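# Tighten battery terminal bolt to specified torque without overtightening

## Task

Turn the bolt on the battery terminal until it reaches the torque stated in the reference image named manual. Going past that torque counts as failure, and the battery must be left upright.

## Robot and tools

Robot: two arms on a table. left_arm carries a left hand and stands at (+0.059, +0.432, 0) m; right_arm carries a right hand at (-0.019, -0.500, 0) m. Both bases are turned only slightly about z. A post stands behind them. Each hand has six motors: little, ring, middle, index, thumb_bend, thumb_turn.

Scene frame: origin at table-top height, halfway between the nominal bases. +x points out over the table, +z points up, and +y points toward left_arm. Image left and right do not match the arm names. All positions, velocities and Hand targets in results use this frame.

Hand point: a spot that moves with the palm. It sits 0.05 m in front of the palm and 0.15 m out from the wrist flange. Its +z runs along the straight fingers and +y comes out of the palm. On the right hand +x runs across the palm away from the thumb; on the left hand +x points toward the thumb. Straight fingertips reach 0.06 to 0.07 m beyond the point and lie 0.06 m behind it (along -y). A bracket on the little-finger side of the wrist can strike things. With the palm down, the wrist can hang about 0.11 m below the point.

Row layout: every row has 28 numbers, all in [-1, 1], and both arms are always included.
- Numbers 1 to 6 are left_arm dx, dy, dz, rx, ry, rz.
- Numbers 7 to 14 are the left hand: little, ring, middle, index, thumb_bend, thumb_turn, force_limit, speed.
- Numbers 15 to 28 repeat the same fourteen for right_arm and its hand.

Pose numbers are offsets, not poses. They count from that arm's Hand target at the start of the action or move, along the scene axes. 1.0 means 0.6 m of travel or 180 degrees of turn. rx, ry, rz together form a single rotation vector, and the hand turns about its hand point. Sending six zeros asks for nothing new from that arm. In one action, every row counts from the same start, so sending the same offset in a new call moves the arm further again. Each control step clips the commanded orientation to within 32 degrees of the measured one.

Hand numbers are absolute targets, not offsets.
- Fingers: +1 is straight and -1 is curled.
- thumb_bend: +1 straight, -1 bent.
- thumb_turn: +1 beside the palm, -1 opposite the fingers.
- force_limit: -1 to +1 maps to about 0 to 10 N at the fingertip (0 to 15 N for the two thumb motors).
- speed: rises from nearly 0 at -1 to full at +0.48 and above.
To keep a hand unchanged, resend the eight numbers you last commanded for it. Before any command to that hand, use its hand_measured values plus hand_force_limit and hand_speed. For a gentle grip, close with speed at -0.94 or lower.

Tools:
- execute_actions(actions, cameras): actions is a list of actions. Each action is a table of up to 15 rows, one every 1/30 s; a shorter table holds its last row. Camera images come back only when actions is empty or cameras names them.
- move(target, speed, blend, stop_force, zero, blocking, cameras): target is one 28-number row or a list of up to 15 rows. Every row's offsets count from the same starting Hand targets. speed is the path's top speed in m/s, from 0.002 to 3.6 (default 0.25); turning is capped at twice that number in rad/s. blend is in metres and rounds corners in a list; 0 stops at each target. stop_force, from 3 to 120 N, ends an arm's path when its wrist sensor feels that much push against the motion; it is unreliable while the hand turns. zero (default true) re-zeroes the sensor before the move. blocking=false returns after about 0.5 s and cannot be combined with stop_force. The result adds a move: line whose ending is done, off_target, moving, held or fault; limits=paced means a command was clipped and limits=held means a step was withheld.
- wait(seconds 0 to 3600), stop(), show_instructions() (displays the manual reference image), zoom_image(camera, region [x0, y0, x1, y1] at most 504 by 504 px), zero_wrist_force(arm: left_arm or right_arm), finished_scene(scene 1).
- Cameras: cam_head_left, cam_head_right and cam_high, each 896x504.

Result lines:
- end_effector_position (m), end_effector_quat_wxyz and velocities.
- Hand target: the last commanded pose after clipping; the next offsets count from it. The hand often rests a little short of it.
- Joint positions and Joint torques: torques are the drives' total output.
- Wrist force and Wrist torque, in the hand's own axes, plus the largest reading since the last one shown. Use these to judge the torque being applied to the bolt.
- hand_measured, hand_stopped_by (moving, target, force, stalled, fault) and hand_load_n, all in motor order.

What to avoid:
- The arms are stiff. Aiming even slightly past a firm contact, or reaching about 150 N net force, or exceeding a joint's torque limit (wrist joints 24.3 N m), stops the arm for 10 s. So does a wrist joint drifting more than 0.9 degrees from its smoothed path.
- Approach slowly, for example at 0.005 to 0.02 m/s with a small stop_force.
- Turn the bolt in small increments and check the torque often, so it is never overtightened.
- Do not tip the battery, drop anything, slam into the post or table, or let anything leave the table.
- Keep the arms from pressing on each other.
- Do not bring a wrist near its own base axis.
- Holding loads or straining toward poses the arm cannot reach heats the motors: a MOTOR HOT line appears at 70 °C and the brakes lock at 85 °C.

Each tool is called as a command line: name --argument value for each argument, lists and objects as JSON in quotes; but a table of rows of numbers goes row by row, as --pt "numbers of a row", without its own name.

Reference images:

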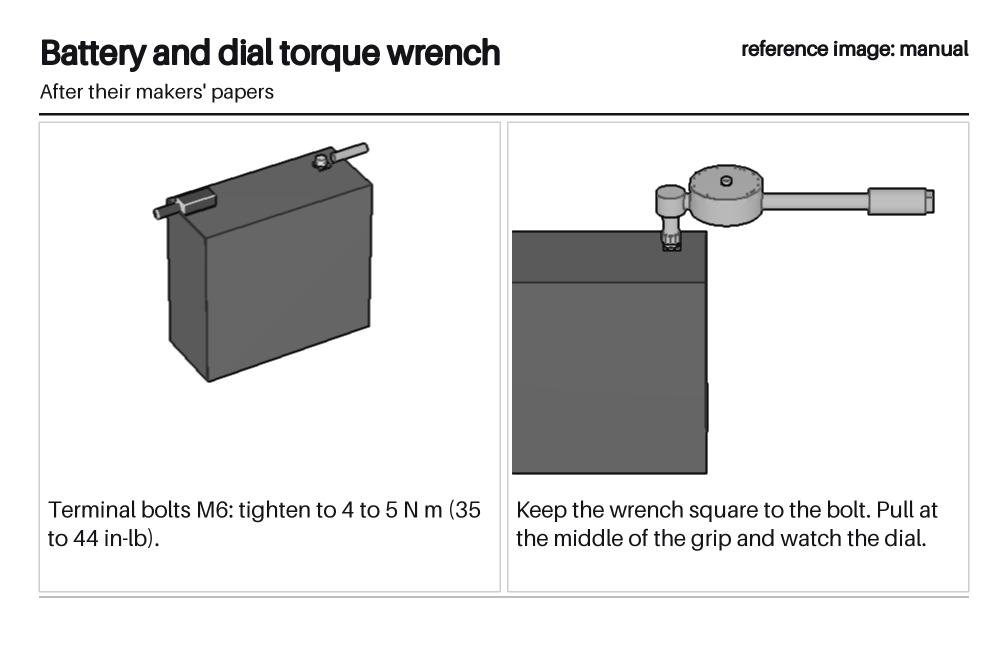

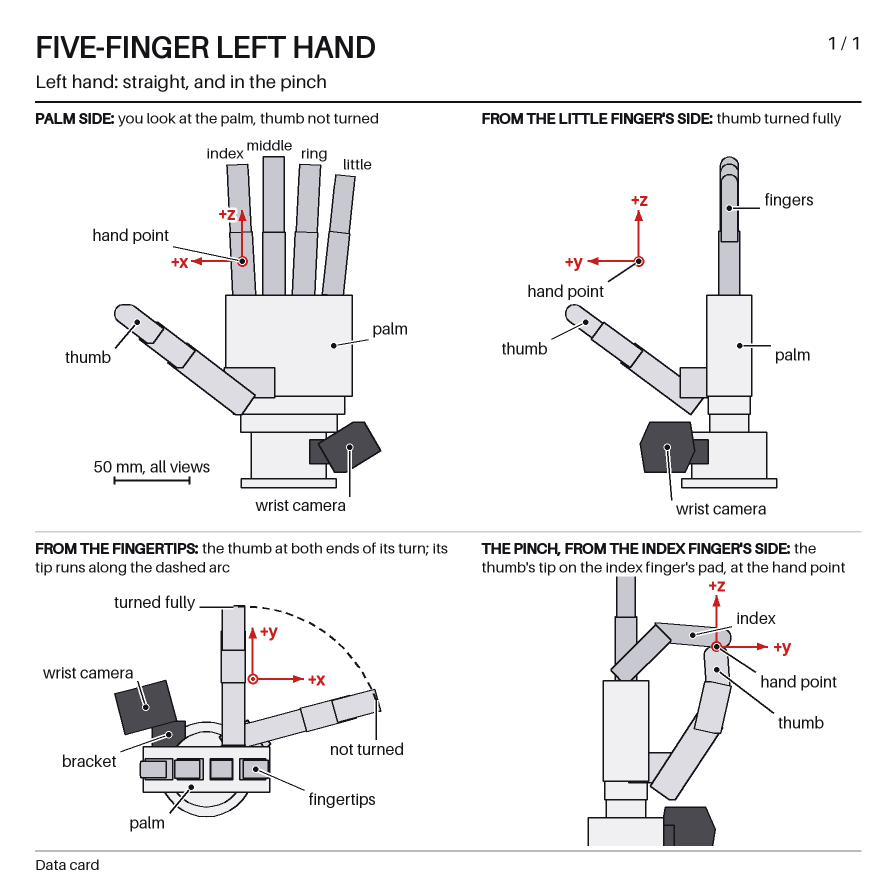

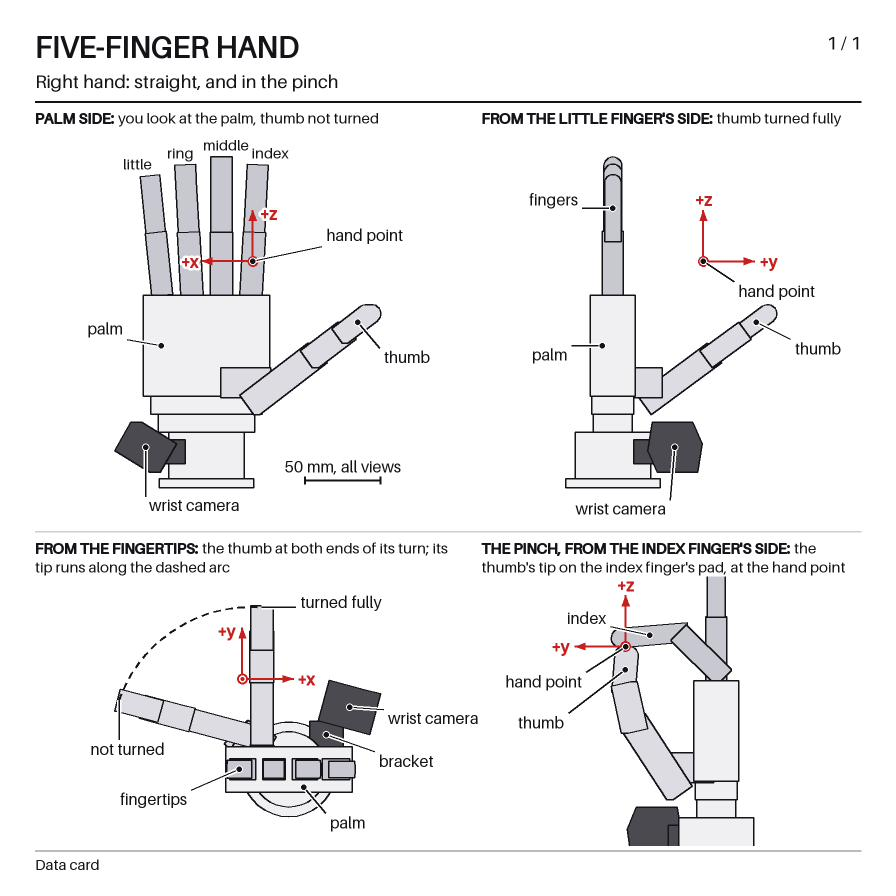

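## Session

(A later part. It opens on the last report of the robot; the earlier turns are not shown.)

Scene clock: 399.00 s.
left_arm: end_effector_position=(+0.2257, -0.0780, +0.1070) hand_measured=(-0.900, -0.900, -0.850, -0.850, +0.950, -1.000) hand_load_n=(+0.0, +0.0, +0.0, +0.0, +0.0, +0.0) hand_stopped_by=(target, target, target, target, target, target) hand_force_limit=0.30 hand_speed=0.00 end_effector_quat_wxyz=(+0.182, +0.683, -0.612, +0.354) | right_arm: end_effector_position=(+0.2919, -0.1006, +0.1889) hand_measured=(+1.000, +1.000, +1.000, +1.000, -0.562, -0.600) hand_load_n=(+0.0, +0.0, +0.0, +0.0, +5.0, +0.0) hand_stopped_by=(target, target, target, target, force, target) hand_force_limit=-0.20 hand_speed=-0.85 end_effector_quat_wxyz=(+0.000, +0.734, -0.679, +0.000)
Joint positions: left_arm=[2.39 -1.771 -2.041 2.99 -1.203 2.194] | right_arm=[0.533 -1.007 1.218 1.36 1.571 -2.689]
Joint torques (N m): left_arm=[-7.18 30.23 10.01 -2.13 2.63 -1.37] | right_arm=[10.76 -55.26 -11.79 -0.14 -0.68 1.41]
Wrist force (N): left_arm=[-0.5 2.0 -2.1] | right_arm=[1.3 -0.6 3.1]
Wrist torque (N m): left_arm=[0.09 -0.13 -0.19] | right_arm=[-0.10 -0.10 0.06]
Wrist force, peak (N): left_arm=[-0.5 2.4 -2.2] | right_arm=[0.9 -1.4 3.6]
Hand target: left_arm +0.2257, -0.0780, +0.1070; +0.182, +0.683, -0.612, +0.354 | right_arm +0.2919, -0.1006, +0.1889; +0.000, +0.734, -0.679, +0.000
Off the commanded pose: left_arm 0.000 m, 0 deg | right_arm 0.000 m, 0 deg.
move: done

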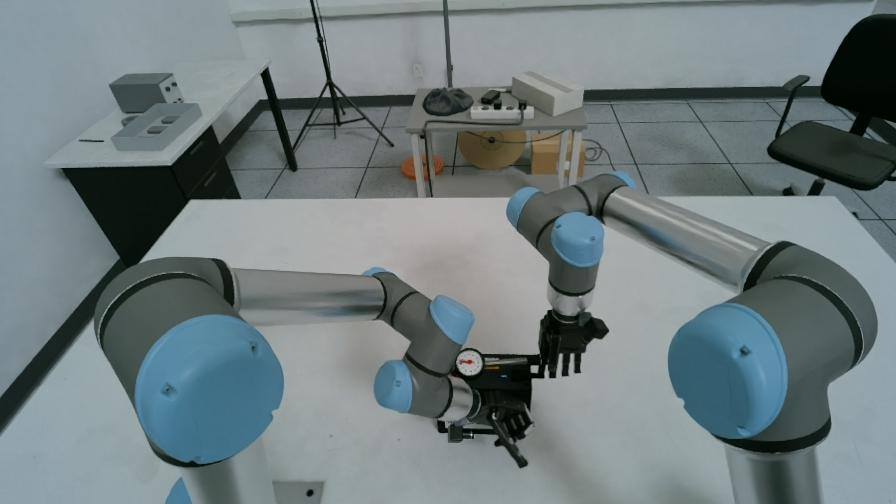

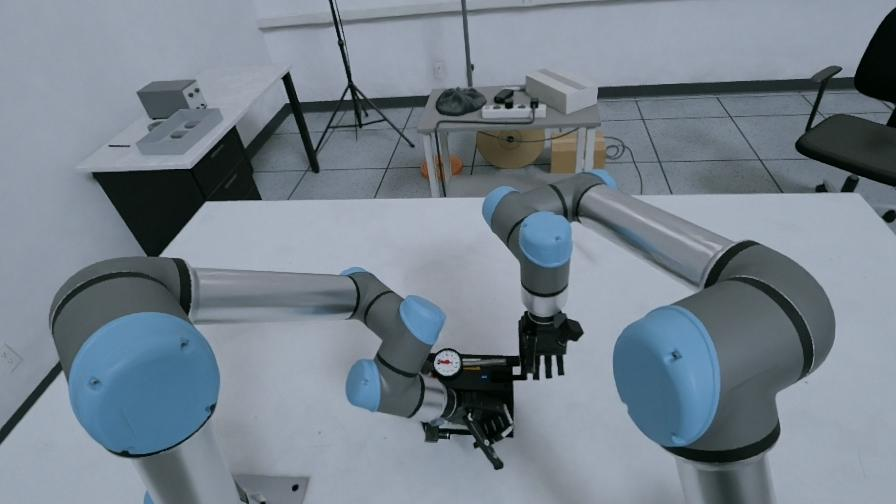

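wait --seconds 0.2 --cameras '["all"]'

zoom_image --camera "cam_high" --region '[440, 70, 510, 130]'

zoom_image --camera "cam_head_right" --region '[410, 330, 490, 400]'

Scene clock: 399.50 s.
left_arm: end_effector_position=(+0.2257, -0.0780, +0.1070) hand_measured=(-0.900, -0.900, -0.850, -0.850, +0.950, -1.000) hand_load_n=(+0.0, +0.0, +0.0, +0.0, -0.5, +0.0) hand_stopped_by=(target, target, target, target, target, target) hand_force_limit=0.30 hand_speed=0.00 end_effector_quat_wxyz=(+0.182, +0.683, -0.612, +0.354) | right_arm: end_effector_position=(+0.2919, -0.1006, +0.1889) hand_measured=(+1.000, +1.000, +1.000, +1.000, -0.562, -0.600) hand_load_n=(+0.0, +0.0, +0.5, +0.0, +5.0, +0.0) hand_stopped_by=(target, target, target, target, force, target) hand_force_limit=-0.20 hand_speed=-0.85 end_effector_quat_wxyz=(+0.000, +0.734, -0.679, +0.000)
Joint positions: left_arm=[2.39 -1.771 -2.041 2.99 -1.203 2.194] | right_arm=[0.533 -1.007 1.218 1.36 1.571 -2.689]
Joint torques (N m): left_arm=[-6.68 30.47 9.91 -2.17 2.68 -1.29] | right_arm=[11.21 -54.07 -11.15 -0.22 -1.34 1.41]
Wrist force (N): left_arm=[-0.5 2.3 -1.8] | right_arm=[1.3 -0.7 3.2]
Wrist torque (N m): left_arm=[0.12 -0.13 -0.19] | right_arm=[-0.09 -0.10 0.07]
Wrist force, peak (N): left_arm=[-0.5 2.5 -2.5] | right_arm=[1.3 -0.7 3.4]
Hand target: left_arm +0.2257, -0.0780, +0.1070; +0.182, +0.683, -0.612, +0.354 | right_arm +0.2919, -0.1006, +0.1889; +0.000, +0.734, -0.679, +0.000
Off the commanded pose: left_arm 0.000 m, 0 deg | right_arm 0.000 m, 0 deg.
wait: 0.20 s; at rest from the start

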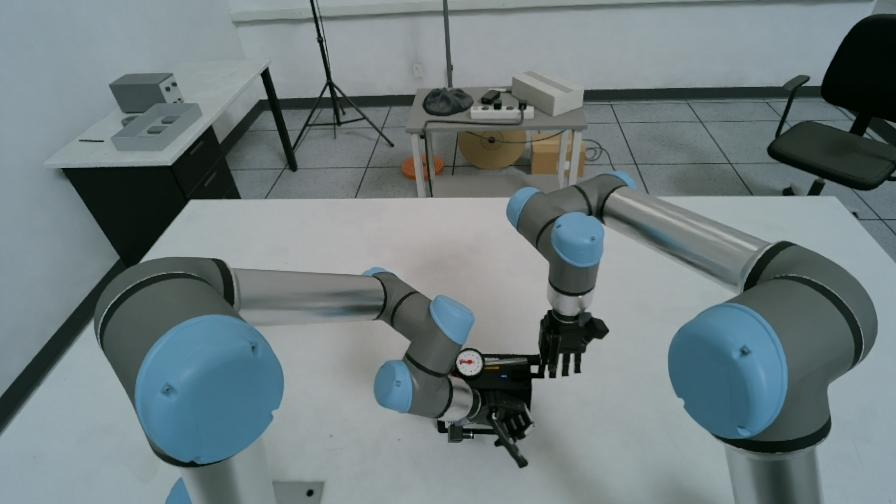

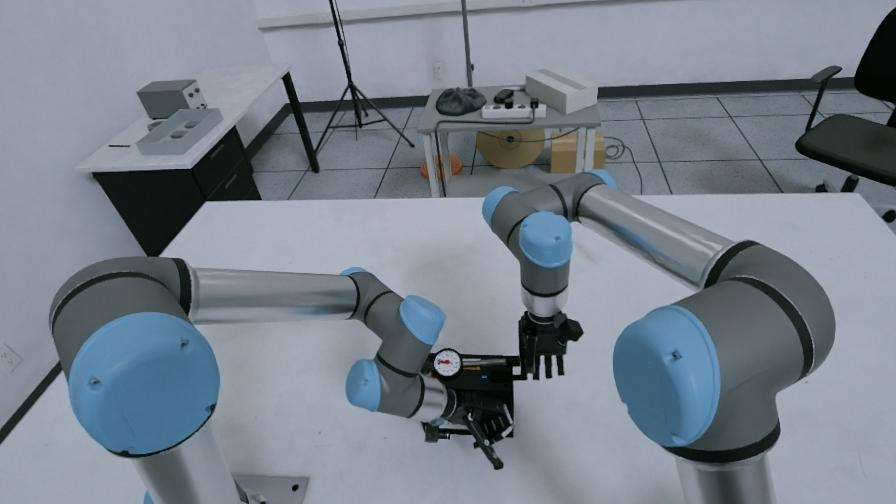

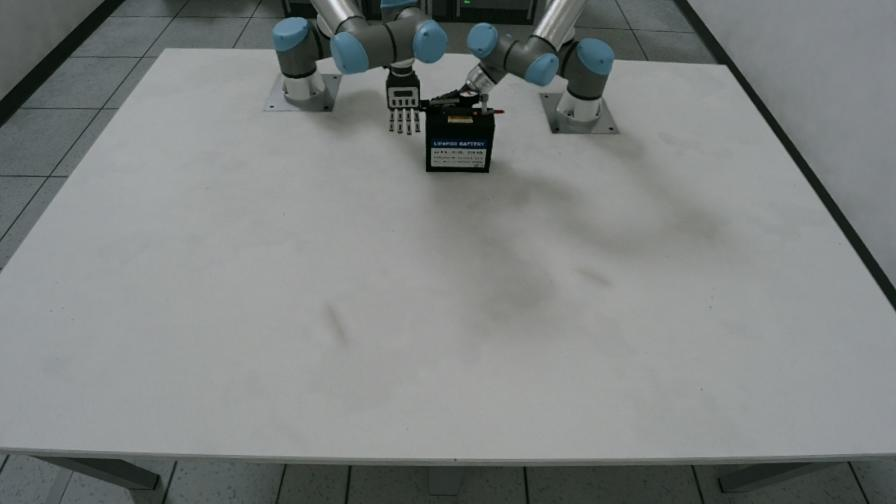

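Scaled by 7.200 from the camera's image (finer frame: 1280x720).

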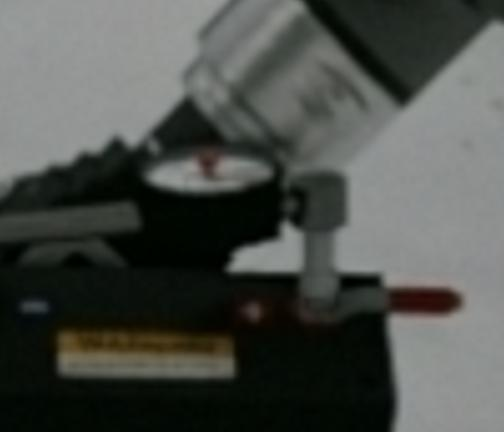

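Scaled by 6.300 from the camera's image (finer frame: 1280x720).

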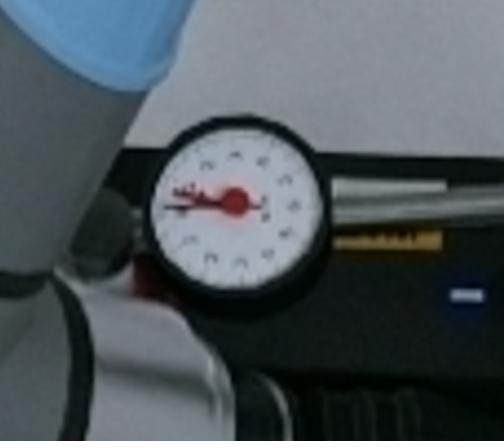

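zoom_image --camera "cam_high" --region '[470, 84, 510, 124]'

zoom_image --camera "cam_head_right" --region '[400, 340, 440, 380]'

Scaled by 12.600 from the camera's image (finer frame: 1280x720).

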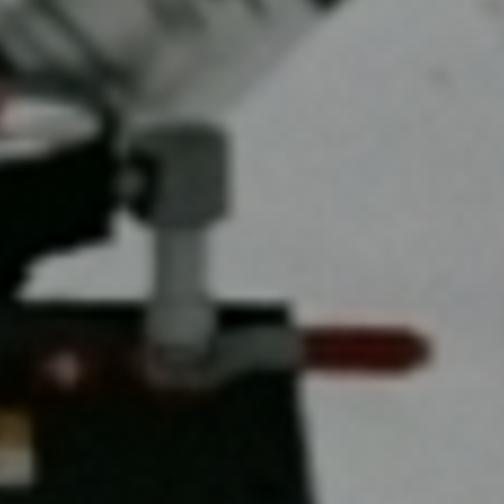

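Scaled by 12.600 from the camera's image (finer frame: 1280x720).

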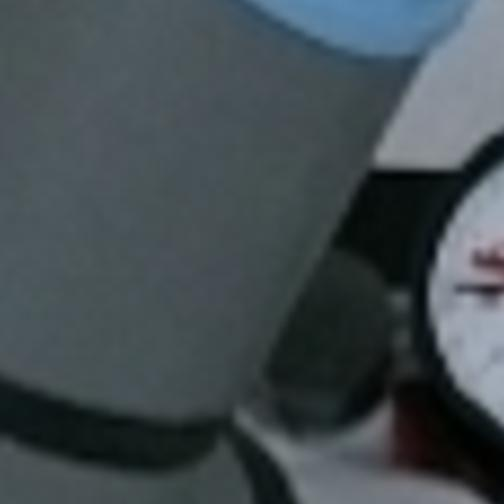

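move --target '[0,0,0,0,0,0,-0.9,-0.9,-0.85,-0.85,0.95,-1,0.3,0,-0.0026,0.0002,0,0,0,-0.00278,1,1,1,1,-0.7,-0.6,-0.2,-0.85]' --speed 0.01

move --target '[0,0,0,0,0,0,-0.9,-0.9,-0.85,-0.85,0.95,-1,0.3,0,-0.0026,0.0003,0,0,0,-0.00278,1,1,1,1,-0.7,-0.6,-0.2,-0.85]' --speed 0.01 --cameras '["cam_head_left","cam_high"]'

zoom_image --camera "cam_head_left" --region '[450, 338, 490, 378]'

zoom_image --camera "cam_high" --region '[420, 74, 500, 134]'

Scene clock: 401.23 s.
left_arm: end_effector_position=(+0.2257, -0.0780, +0.1070) hand_measured=(-0.900, -0.900, -0.850, -0.850, +0.950, -1.000) hand_load_n=(+0.0, +0.0, +0.0, +0.0, +0.0, +0.0) hand_stopped_by=(target, target, target, target, target, target) hand_force_limit=0.30 hand_speed=0.00 end_effector_quat_wxyz=(+0.182, +0.683, -0.612, +0.354) | right_arm: end_effector_position=(+0.2904, -0.1005, +0.1889) hand_measured=(+1.000, +1.000, +1.000, +1.000, -0.562, -0.600) hand_load_n=(+0.0, +0.0, +0.0, +0.0, +5.0, +0.0) hand_stopped_by=(target, target, target, target, force, target) hand_force_limit=-0.20 hand_speed=-0.85 end_effector_quat_wxyz=(+0.000, +0.731, -0.682, +0.000)
Joint positions: left_arm=[2.39 -1.771 -2.041 2.99 -1.203 2.194] | right_arm=[0.534 -1.011 1.224 1.358 1.571 -2.679]
Joint torques (N m): left_arm=[-7.08 30.41 10.47 -2.08 2.63 -1.29] | right_arm=[9.44 -54.13 -11.65 -0.16 -1.76 1.51]
Wrist force (N): left_arm=[-0.2 2.2 -2.3] | right_arm=[-0.8 -0.1 2.9]
Wrist torque (N m): left_arm=[0.13 -0.12 -0.20] | right_arm=[-0.08 0.04 -0.03]
Wrist force, peak (N): left_arm=[0.2 2.3 -2.5] | right_arm=[1.3 -0.8 3.4]
Hand target: left_arm +0.2257, -0.0780, +0.1070; +0.182, +0.683, -0.612, +0.354 | right_arm +0.2903, -0.1005, +0.1889; +0.000, +0.731, -0.682, +0.000
Off the commanded pose: left_arm 0.000 m, 0 deg | right_arm 0.000 m, 0 deg.
move: done

Scene clock: 401.97 s.
left_arm: end_effector_position=(+0.2257, -0.0780, +0.1070) hand_measured=(-0.900, -0.900, -0.850, -0.850, +0.950, -1.000) hand_load_n=(+0.0, +0.0, +0.5, +0.0, +0.0, -0.5) hand_stopped_by=(target, target, target, target, target, target) hand_force_limit=0.30 hand_speed=0.00 end_effector_quat_wxyz=(+0.182, +0.683, -0.612, +0.354) | right_arm: end_effector_position=(+0.2888, -0.1003, +0.1889) hand_measured=(+1.000, +1.000, +1.000, +1.000, -0.562, -0.600) hand_load_n=(+0.0, +0.0, +0.0, +0.0, +5.0, +0.0) hand_stopped_by=(target, target, target, target, force, target) hand_force_limit=-0.20 hand_speed=-0.85 end_effector_quat_wxyz=(+0.000, +0.728, -0.685, +0.000)
Joint positions: left_arm=[2.39 -1.771 -2.041 2.99 -1.203 2.194] | right_arm=[0.535 -1.014 1.23 1.355 1.571 -2.67]
Joint torques (N m): left_arm=[-6.64 30.74 9.74 -2.07 2.62 -1.21] | right_arm=[10.04 -53.26 -11.92 0.01 -1.97 1.43]
Wrist force (N): left_arm=[-0.3 2.1 -2.2] | right_arm=[-1.7 0.0 3.1]
Wrist torque (N m): left_arm=[0.13 -0.14 -0.19] | right_arm=[-0.08 0.09 -0.07]
Wrist force, peak (N): left_arm=[-0.1 2.4 -2.6] | right_arm=[-1.4 0.1 3.5]
Hand target: left_arm +0.2257, -0.0780, +0.1070; +0.182, +0.683, -0.612, +0.354 | right_arm +0.2887, -0.1003, +0.1889; +0.000, +0.728, -0.685, +0.000
Off the commanded pose: left_arm 0.000 m, 0 deg | right_arm 0.000 m, 0 deg.
move: done

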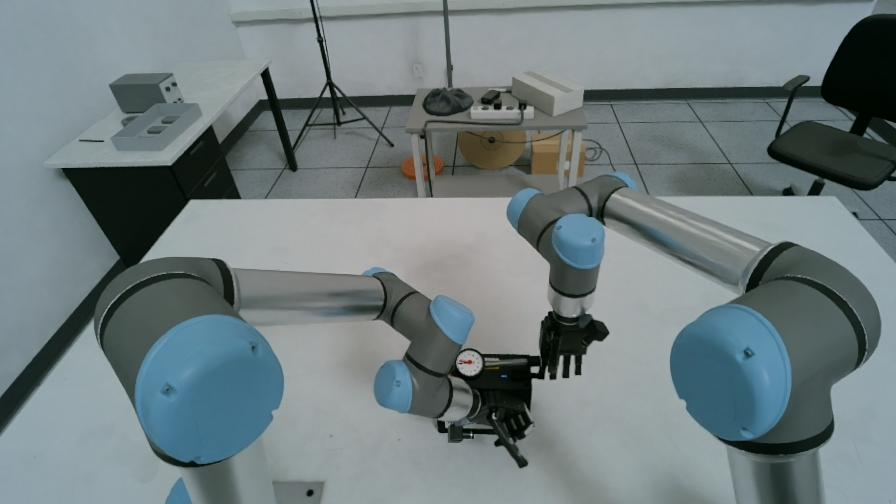

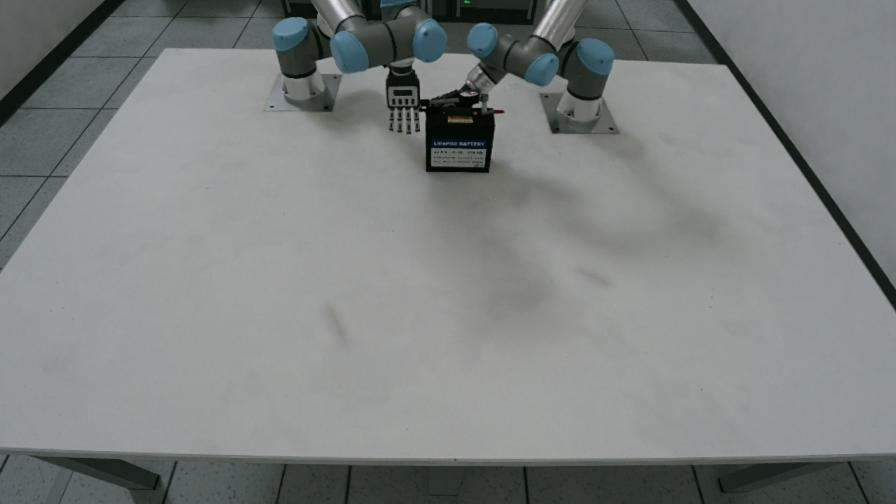

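Scaled by 12.600 from the camera's image (finer frame: 1280x720).

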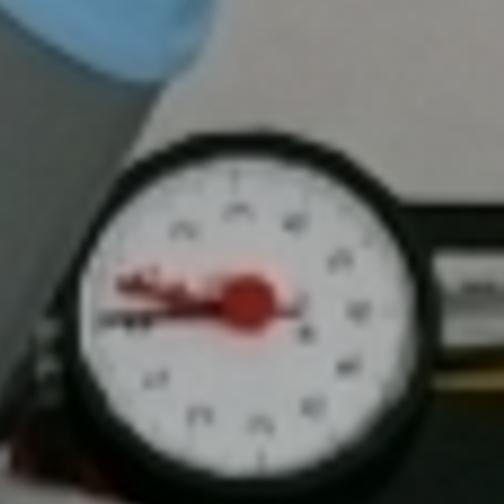

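Scaled by 6.300 from the camera's image (finer frame: 1280x720).

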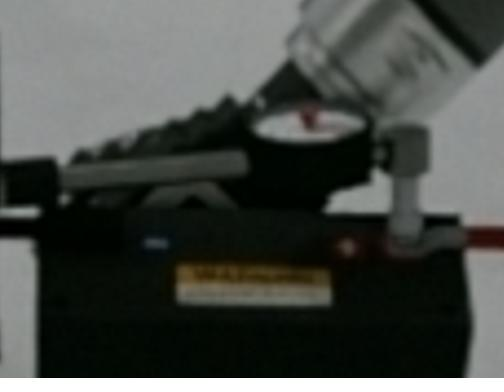

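zoom_image --camera "cam_head_left" --region '[400, 320, 560, 450]'

zoom_image --camera "cam_head_left" --region '[440, 330, 500, 390]'

zoom_image --camera "cam_high" --region '[380, 30, 540, 150]'

Scaled by 3.150 from the camera's image (finer frame: 1280x720).

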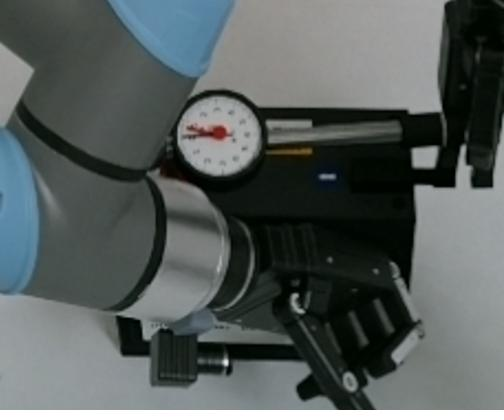

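Scaled by 8.400 from the camera's image (finer frame: 1280x720).

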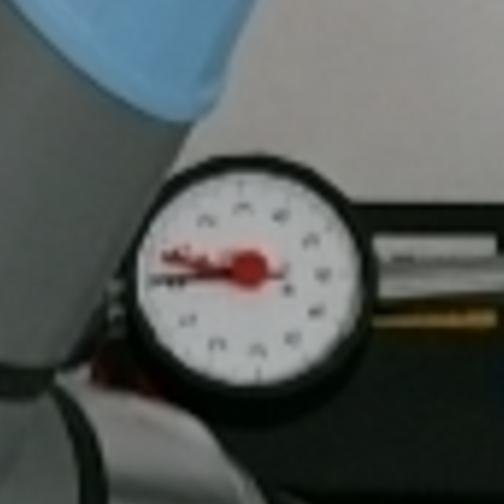

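Scaled by 3.150 from the camera's image (finer frame: 1280x720).

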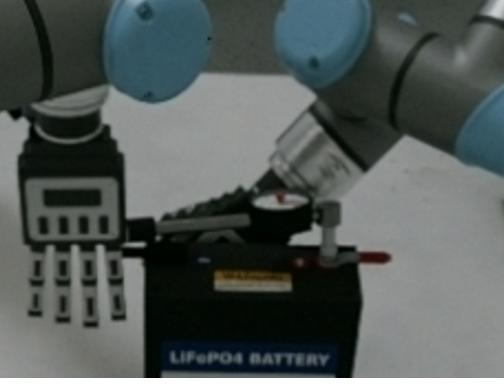

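zoom_image --camera "cam_high" --region '[454, 84, 484, 114]'

zoom_image --camera "cam_head_left" --region '[454, 344, 484, 384]'

wait --seconds 0.1 --cameras '["cam_head_right"]'

zoom_image --camera "cam_head_right" --region '[428, 340, 468, 380]'

Scaled by 16.800 from the camera's image (finer frame: 1280x720).

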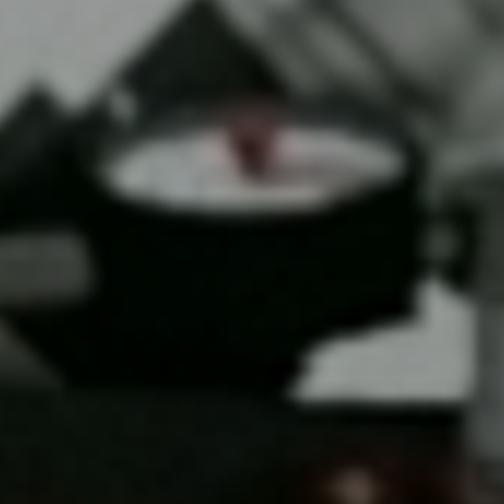

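Scaled by 12.600 from the camera's image (finer frame: 1280x720).

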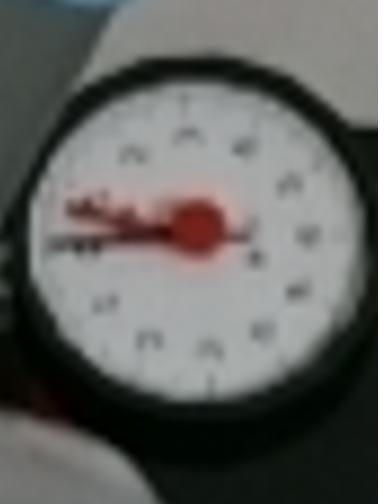

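Scene clock: 404.30 s.
left_arm: end_effector_position=(+0.2257, -0.0780, +0.1070) hand_measured=(-0.900, -0.900, -0.850, -0.850, +0.950, -1.000) hand_load_n=(+0.0, +0.0, +0.0, +0.0, +0.0, +0.0) hand_stopped_by=(target, target, target, target, target, target) hand_force_limit=0.30 hand_speed=0.00 end_effector_quat_wxyz=(+0.182, +0.683, -0.612, +0.354) | right_arm: end_effector_position=(+0.2887, -0.1003, +0.1889) hand_measured=(+1.000, +1.000, +1.000, +1.000, -0.562, -0.600) hand_load_n=(+0.0, +0.0, +0.0, +0.0, +5.0, +0.0) hand_stopped_by=(target, target, target, target, force, target) hand_force_limit=-0.20 hand_speed=-0.85 end_effector_quat_wxyz=(+0.000, +0.728, -0.685, +0.000)
Joint positions: left_arm=[2.39 -1.771 -2.041 2.99 -1.203 2.194] | right_arm=[0.535 -1.014 1.23 1.355 1.571 -2.669]
Joint torques (N m): left_arm=[-7.18 30.21 9.82 -2.02 2.59 -1.22] | right_arm=[9.05 -54.78 -10.4 -0.26 -0.8 1.35]
Wrist force (N): left_arm=[-0.4 2.3 -2.0] | right_arm=[-1.7 -0.1 3.3]
Wrist torque (N m): left_arm=[0.14 -0.13 -0.20] | right_arm=[-0.11 0.08 -0.08]
Wrist force, peak (N): left_arm=[-0.3 2.5 -2.4] | right_arm=[-1.7 0.1 3.6]
Hand target: left_arm +0.2257, -0.0780, +0.1070; +0.182, +0.683, -0.612, +0.354 | right_arm +0.2887, -0.1003, +0.1889; +0.000, +0.728, -0.685, +0.000
Off the commanded pose: left_arm 0.000 m, 0 deg | right_arm 0.000 m, 0 deg.
wait: 0.10 s; at rest from the start

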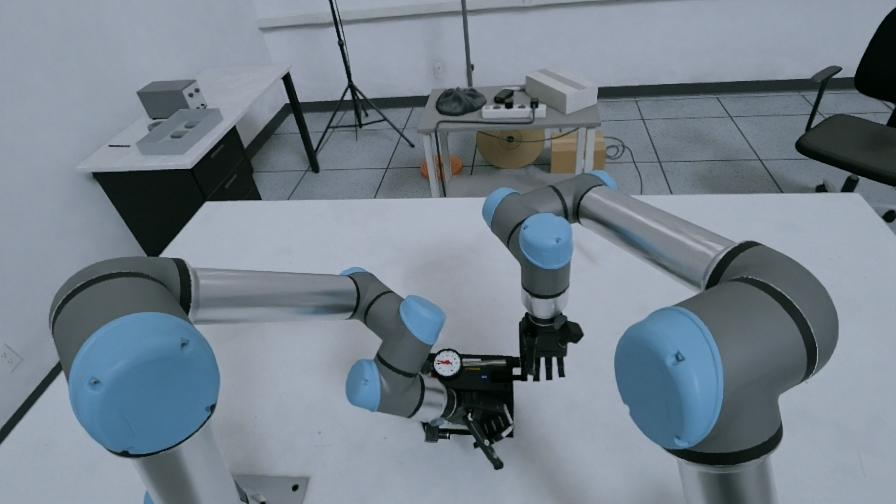

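Scaled by 12.600 from the camera's image (finer frame: 1280x720).

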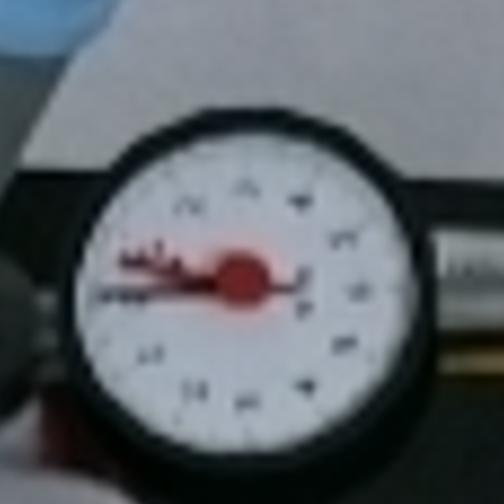

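move --target '[0,0,0,0,0,0,-0.9,-0.9,-0.85,-0.85,0.95,-1,0.3,0,0.0018,0,0.005,-0.00175,0.01658,0,1,1,1,1,-0.7,-0.6,-0.2,-0.85]' --speed 0.01 --cameras '["cam_head_left","cam_high"]'

zoom_image --camera "cam_head_left" --region '[450, 338, 490, 378]'

zoom_image --camera "cam_high" --region '[454, 84, 494, 124]'

Scene clock: 411.20 s.
left_arm: end_effector_position=(+0.2257, -0.0780, +0.1070) hand_measured=(-0.900, -0.900, -0.850, -0.850, +0.950, -1.000) hand_load_n=(+0.0, +0.0, +0.0, +0.0, +0.0, +0.0) hand_stopped_by=(target, target, target, target, target, target) hand_force_limit=0.30 hand_speed=0.00 end_effector_quat_wxyz=(+0.182, +0.683, -0.612, +0.354) | right_arm: end_effector_position=(+0.2898, -0.1003, +0.1918) hand_measured=(+1.000, +1.000, +1.000, +1.000, -0.562, -0.600) hand_load_n=(+0.0, +0.0, +0.0, +0.0, +5.5, +0.0) hand_stopped_by=(target, target, target, target, force, target) hand_force_limit=-0.20 hand_speed=-0.85 end_effector_quat_wxyz=(+0.020, +0.728, -0.685, -0.017)
Joint positions: left_arm=[2.39 -1.771 -2.041 2.99 -1.203 2.194] | right_arm=[0.524 -0.984 1.196 1.408 1.55 -2.681]
Joint torques (N m): left_arm=[-6.66 29.64 10.56 -2.14 2.66 -1.11] | right_arm=[-8.66 -34.49 -23.62 4.97 -1.24 -1.48]
Wrist force (N): left_arm=[-0.2 2.1 -2.1] | right_arm=[-3.9 0.4 3.6]
Wrist torque (N m): left_arm=[0.11 -0.12 -0.19] | right_arm=[-0.09 0.13 -0.05]
Wrist force, peak (N): left_arm=[-0.3 2.3 -2.6] | right_arm=[-4.0 0.3 4.1]
Hand target: left_arm +0.2257, -0.0780, +0.1070; +0.182, +0.683, -0.612, +0.354 | right_arm +0.2898, -0.1003, +0.1919; +0.020, +0.728, -0.685, -0.017
Off the commanded pose: left_arm 0.000 m, 0 deg | right_arm 0.000 m, 0 deg.
move: done

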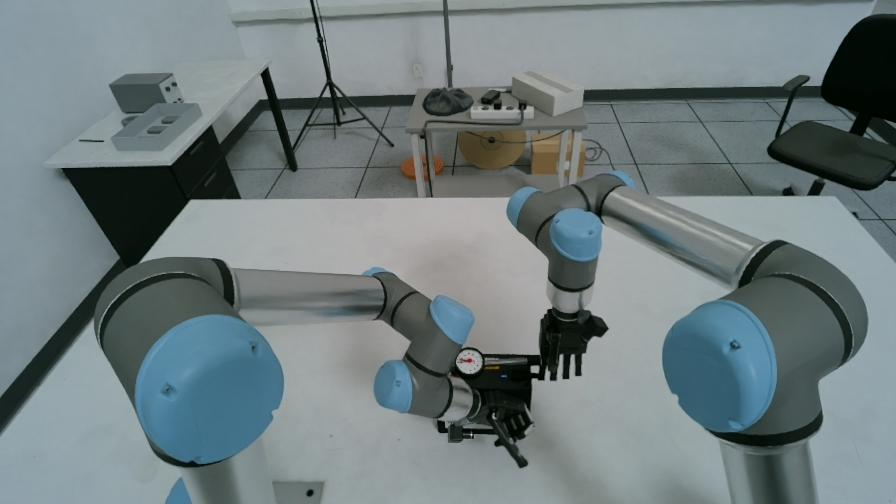

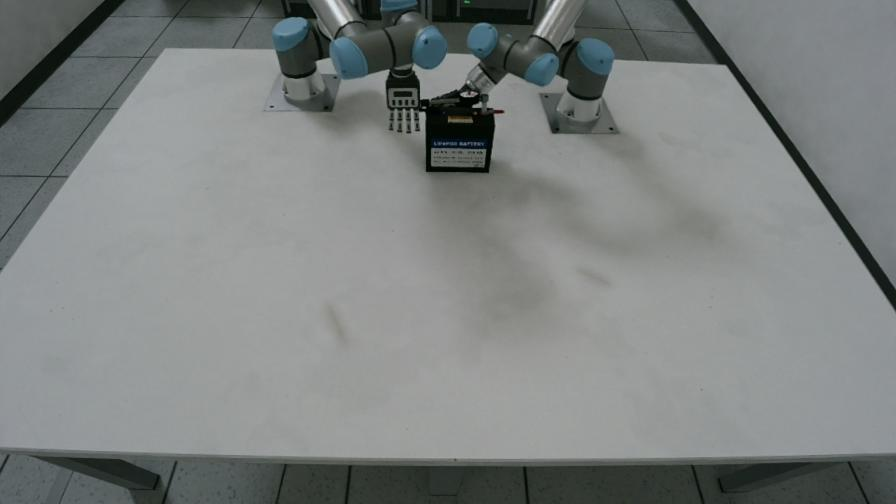

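Scaled by 12.600 from the camera's image (finer frame: 1280x720).

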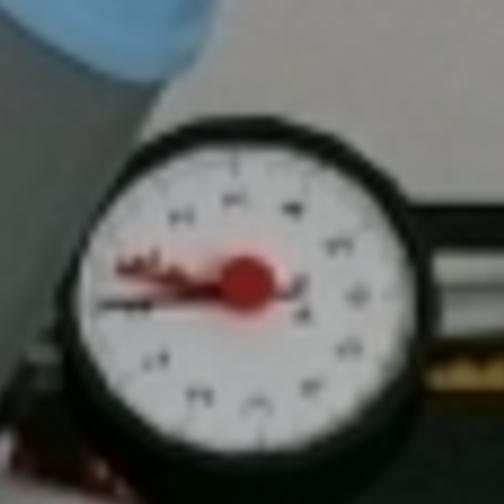

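Scaled by 12.600 from the camera's image (finer frame: 1280x720).

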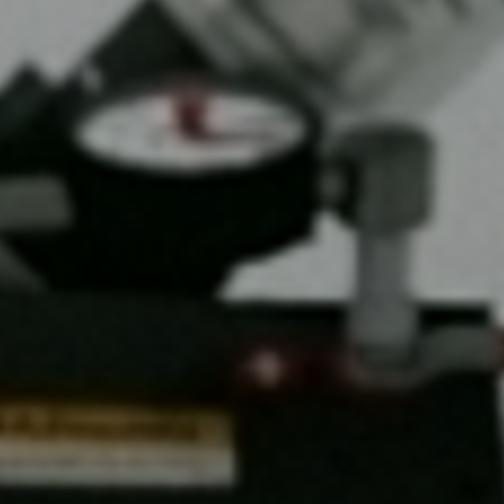

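move --target '[0,0,0,0,0,0,-0.9,-0.9,-0.85,-0.85,0.95,-1,0.3,0,0.0018,0.0006,0.005,-0.00175,0.01658,0,1,1,1,1,-0.7,-0.6,-0.2,-0.85]' --speed 0.01

move --target '[0,0,0,0,0,0,-0.9,-0.9,-0.85,-0.85,0.95,-1,0.3,0,0.0018,0,0.005,-0.00175,0.01658,0,1,1,1,1,-0.7,-0.6,-0.2,-0.85]' --speed 0.01 --cameras '["cam_head_left","cam_high"]'

zoom_image --camera "cam_head_left" --region '[450, 338, 490, 378]'

zoom_image --camera "cam_high" --region '[454, 84, 494, 124]'

Scene clock: 414.47 s.
left_arm: end_effector_position=(+0.2257, -0.0780, +0.1070) hand_measured=(-0.900, -0.900, -0.850, -0.850, +0.950, -1.000) hand_load_n=(+0.0, +0.0, +0.0, +0.0, +0.0, +0.0) hand_stopped_by=(target, target, target, target, target, target) hand_force_limit=0.30 hand_speed=0.00 end_effector_quat_wxyz=(+0.182, +0.683, -0.612, +0.354) | right_arm: end_effector_position=(+0.2909, -0.0999, +0.1948) hand_measured=(+1.000, +1.000, +1.000, +1.000, -0.562, -0.600) hand_load_n=(+0.0, +0.0, +0.0, +0.0, +5.5, +0.0) hand_stopped_by=(target, target, target, target, force, target) hand_force_limit=-0.20 hand_speed=-0.85 end_effector_quat_wxyz=(+0.040, +0.727, -0.684, -0.034)
Joint positions: left_arm=[2.39 -1.771 -2.041 2.99 -1.203 2.194] | right_arm=[0.514 -0.954 1.161 1.46 1.53 -2.693]
Joint torques (N m): left_arm=[-6.29 30.11 10.13 -2.06 2.59 -1.12] | right_arm=[-9 -34.43 -23.22 5.06 -1.83 -1.58]
Wrist force (N): left_arm=[-0.6 2.3 -1.8] | right_arm=[-0.9 -0.3 3.8]
Wrist torque (N m): left_arm=[0.13 -0.13 -0.20] | right_arm=[-0.17 -0.08 0.08]
Wrist force, peak (N): left_arm=[0.0 2.5 -2.4] | right_arm=[-3.9 0.2 4.0]
Hand target: left_arm +0.2257, -0.0780, +0.1070; +0.182, +0.683, -0.612, +0.354 | right_arm +0.2909, -0.0999, +0.1949; +0.040, +0.727, -0.684, -0.034
Off the commanded pose: left_arm 0.000 m, 0 deg | right_arm 0.000 m, 0 deg.
move: done

Scene clock: 417.37 s.
left_arm: end_effector_position=(+0.2257, -0.0780, +0.1070) hand_measured=(-0.900, -0.900, -0.850, -0.850, +0.950, -1.000) hand_load_n=(+0.0, +0.0, +0.0, +0.0, +0.0, -0.5) hand_stopped_by=(target, target, target, target, target, target) hand_force_limit=0.30 hand_speed=0.00 end_effector_quat_wxyz=(+0.182, +0.683, -0.612, +0.354) | right_arm: end_effector_position=(+0.2920, -0.0999, +0.1978) hand_measured=(+1.000, +1.000, +1.000, +1.000, -0.562, -0.600) hand_load_n=(+0.0, +0.0, +0.0, +0.0, +5.0, +0.0) hand_stopped_by=(target, target, target, target, force, target) hand_force_limit=-0.20 hand_speed=-0.85 end_effector_quat_wxyz=(+0.060, +0.726, -0.683, -0.051)
Joint positions: left_arm=[2.39 -1.771 -2.041 2.99 -1.203 2.194] | right_arm=[0.504 -0.923 1.128 1.511 1.511 -2.705]
Joint torques (N m): left_arm=[-6.33 29.85 10.32 -2.1 2.5 -0.97] | right_arm=[-9.63 -35.43 -24.01 5.04 -1.33 -1.23]
Wrist force (N): left_arm=[-0.3 2.2 -2.1] | right_arm=[-3.8 -0.1 3.7]
Wrist torque (N m): left_arm=[0.13 -0.14 -0.19] | right_arm=[-0.17 0.14 -0.07]
Wrist force, peak (N): left_arm=[0.0 2.4 -2.6] | right_arm=[-3.9 -0.3 4.0]
Hand target: left_arm +0.2257, -0.0780, +0.1070; +0.182, +0.683, -0.612, +0.354 | right_arm +0.2920, -0.0999, +0.1979; +0.060, +0.726, -0.683, -0.051
Off the commanded pose: left_arm 0.000 m, 0 deg | right_arm 0.000 m, 0 deg.
move: done

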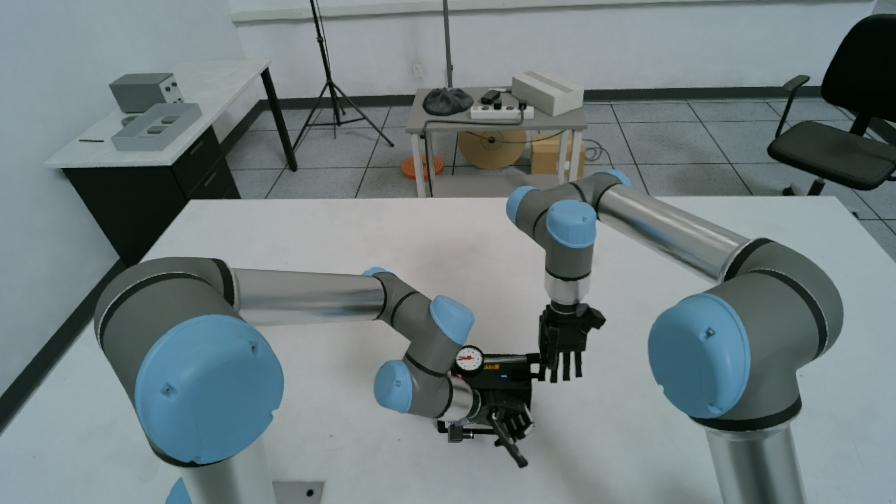

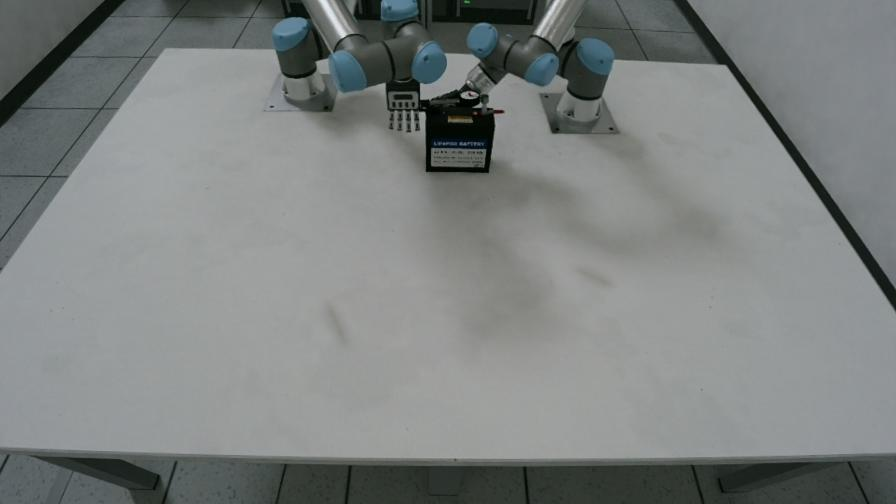

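Scaled by 12.600 from the camera's image (finer frame: 1280x720).

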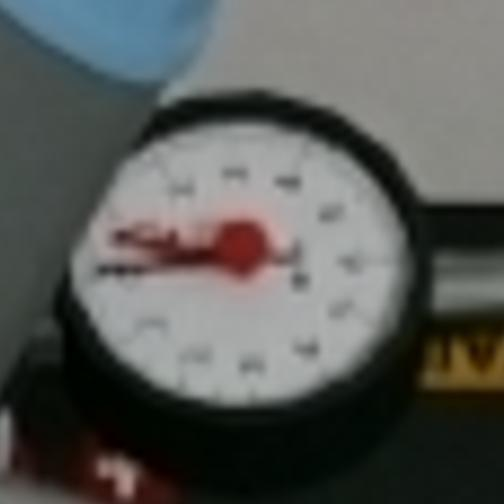

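Scaled by 12.600 from the camera's image (finer frame: 1280x720).

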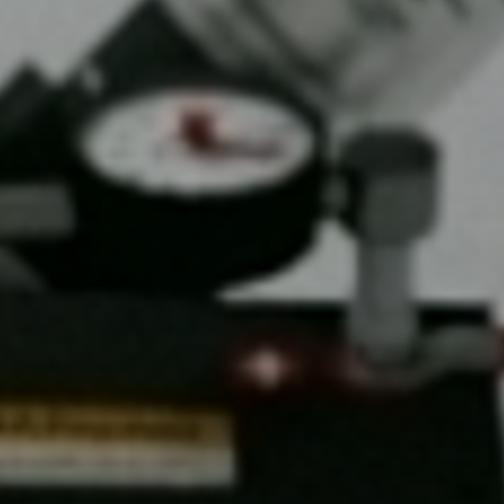

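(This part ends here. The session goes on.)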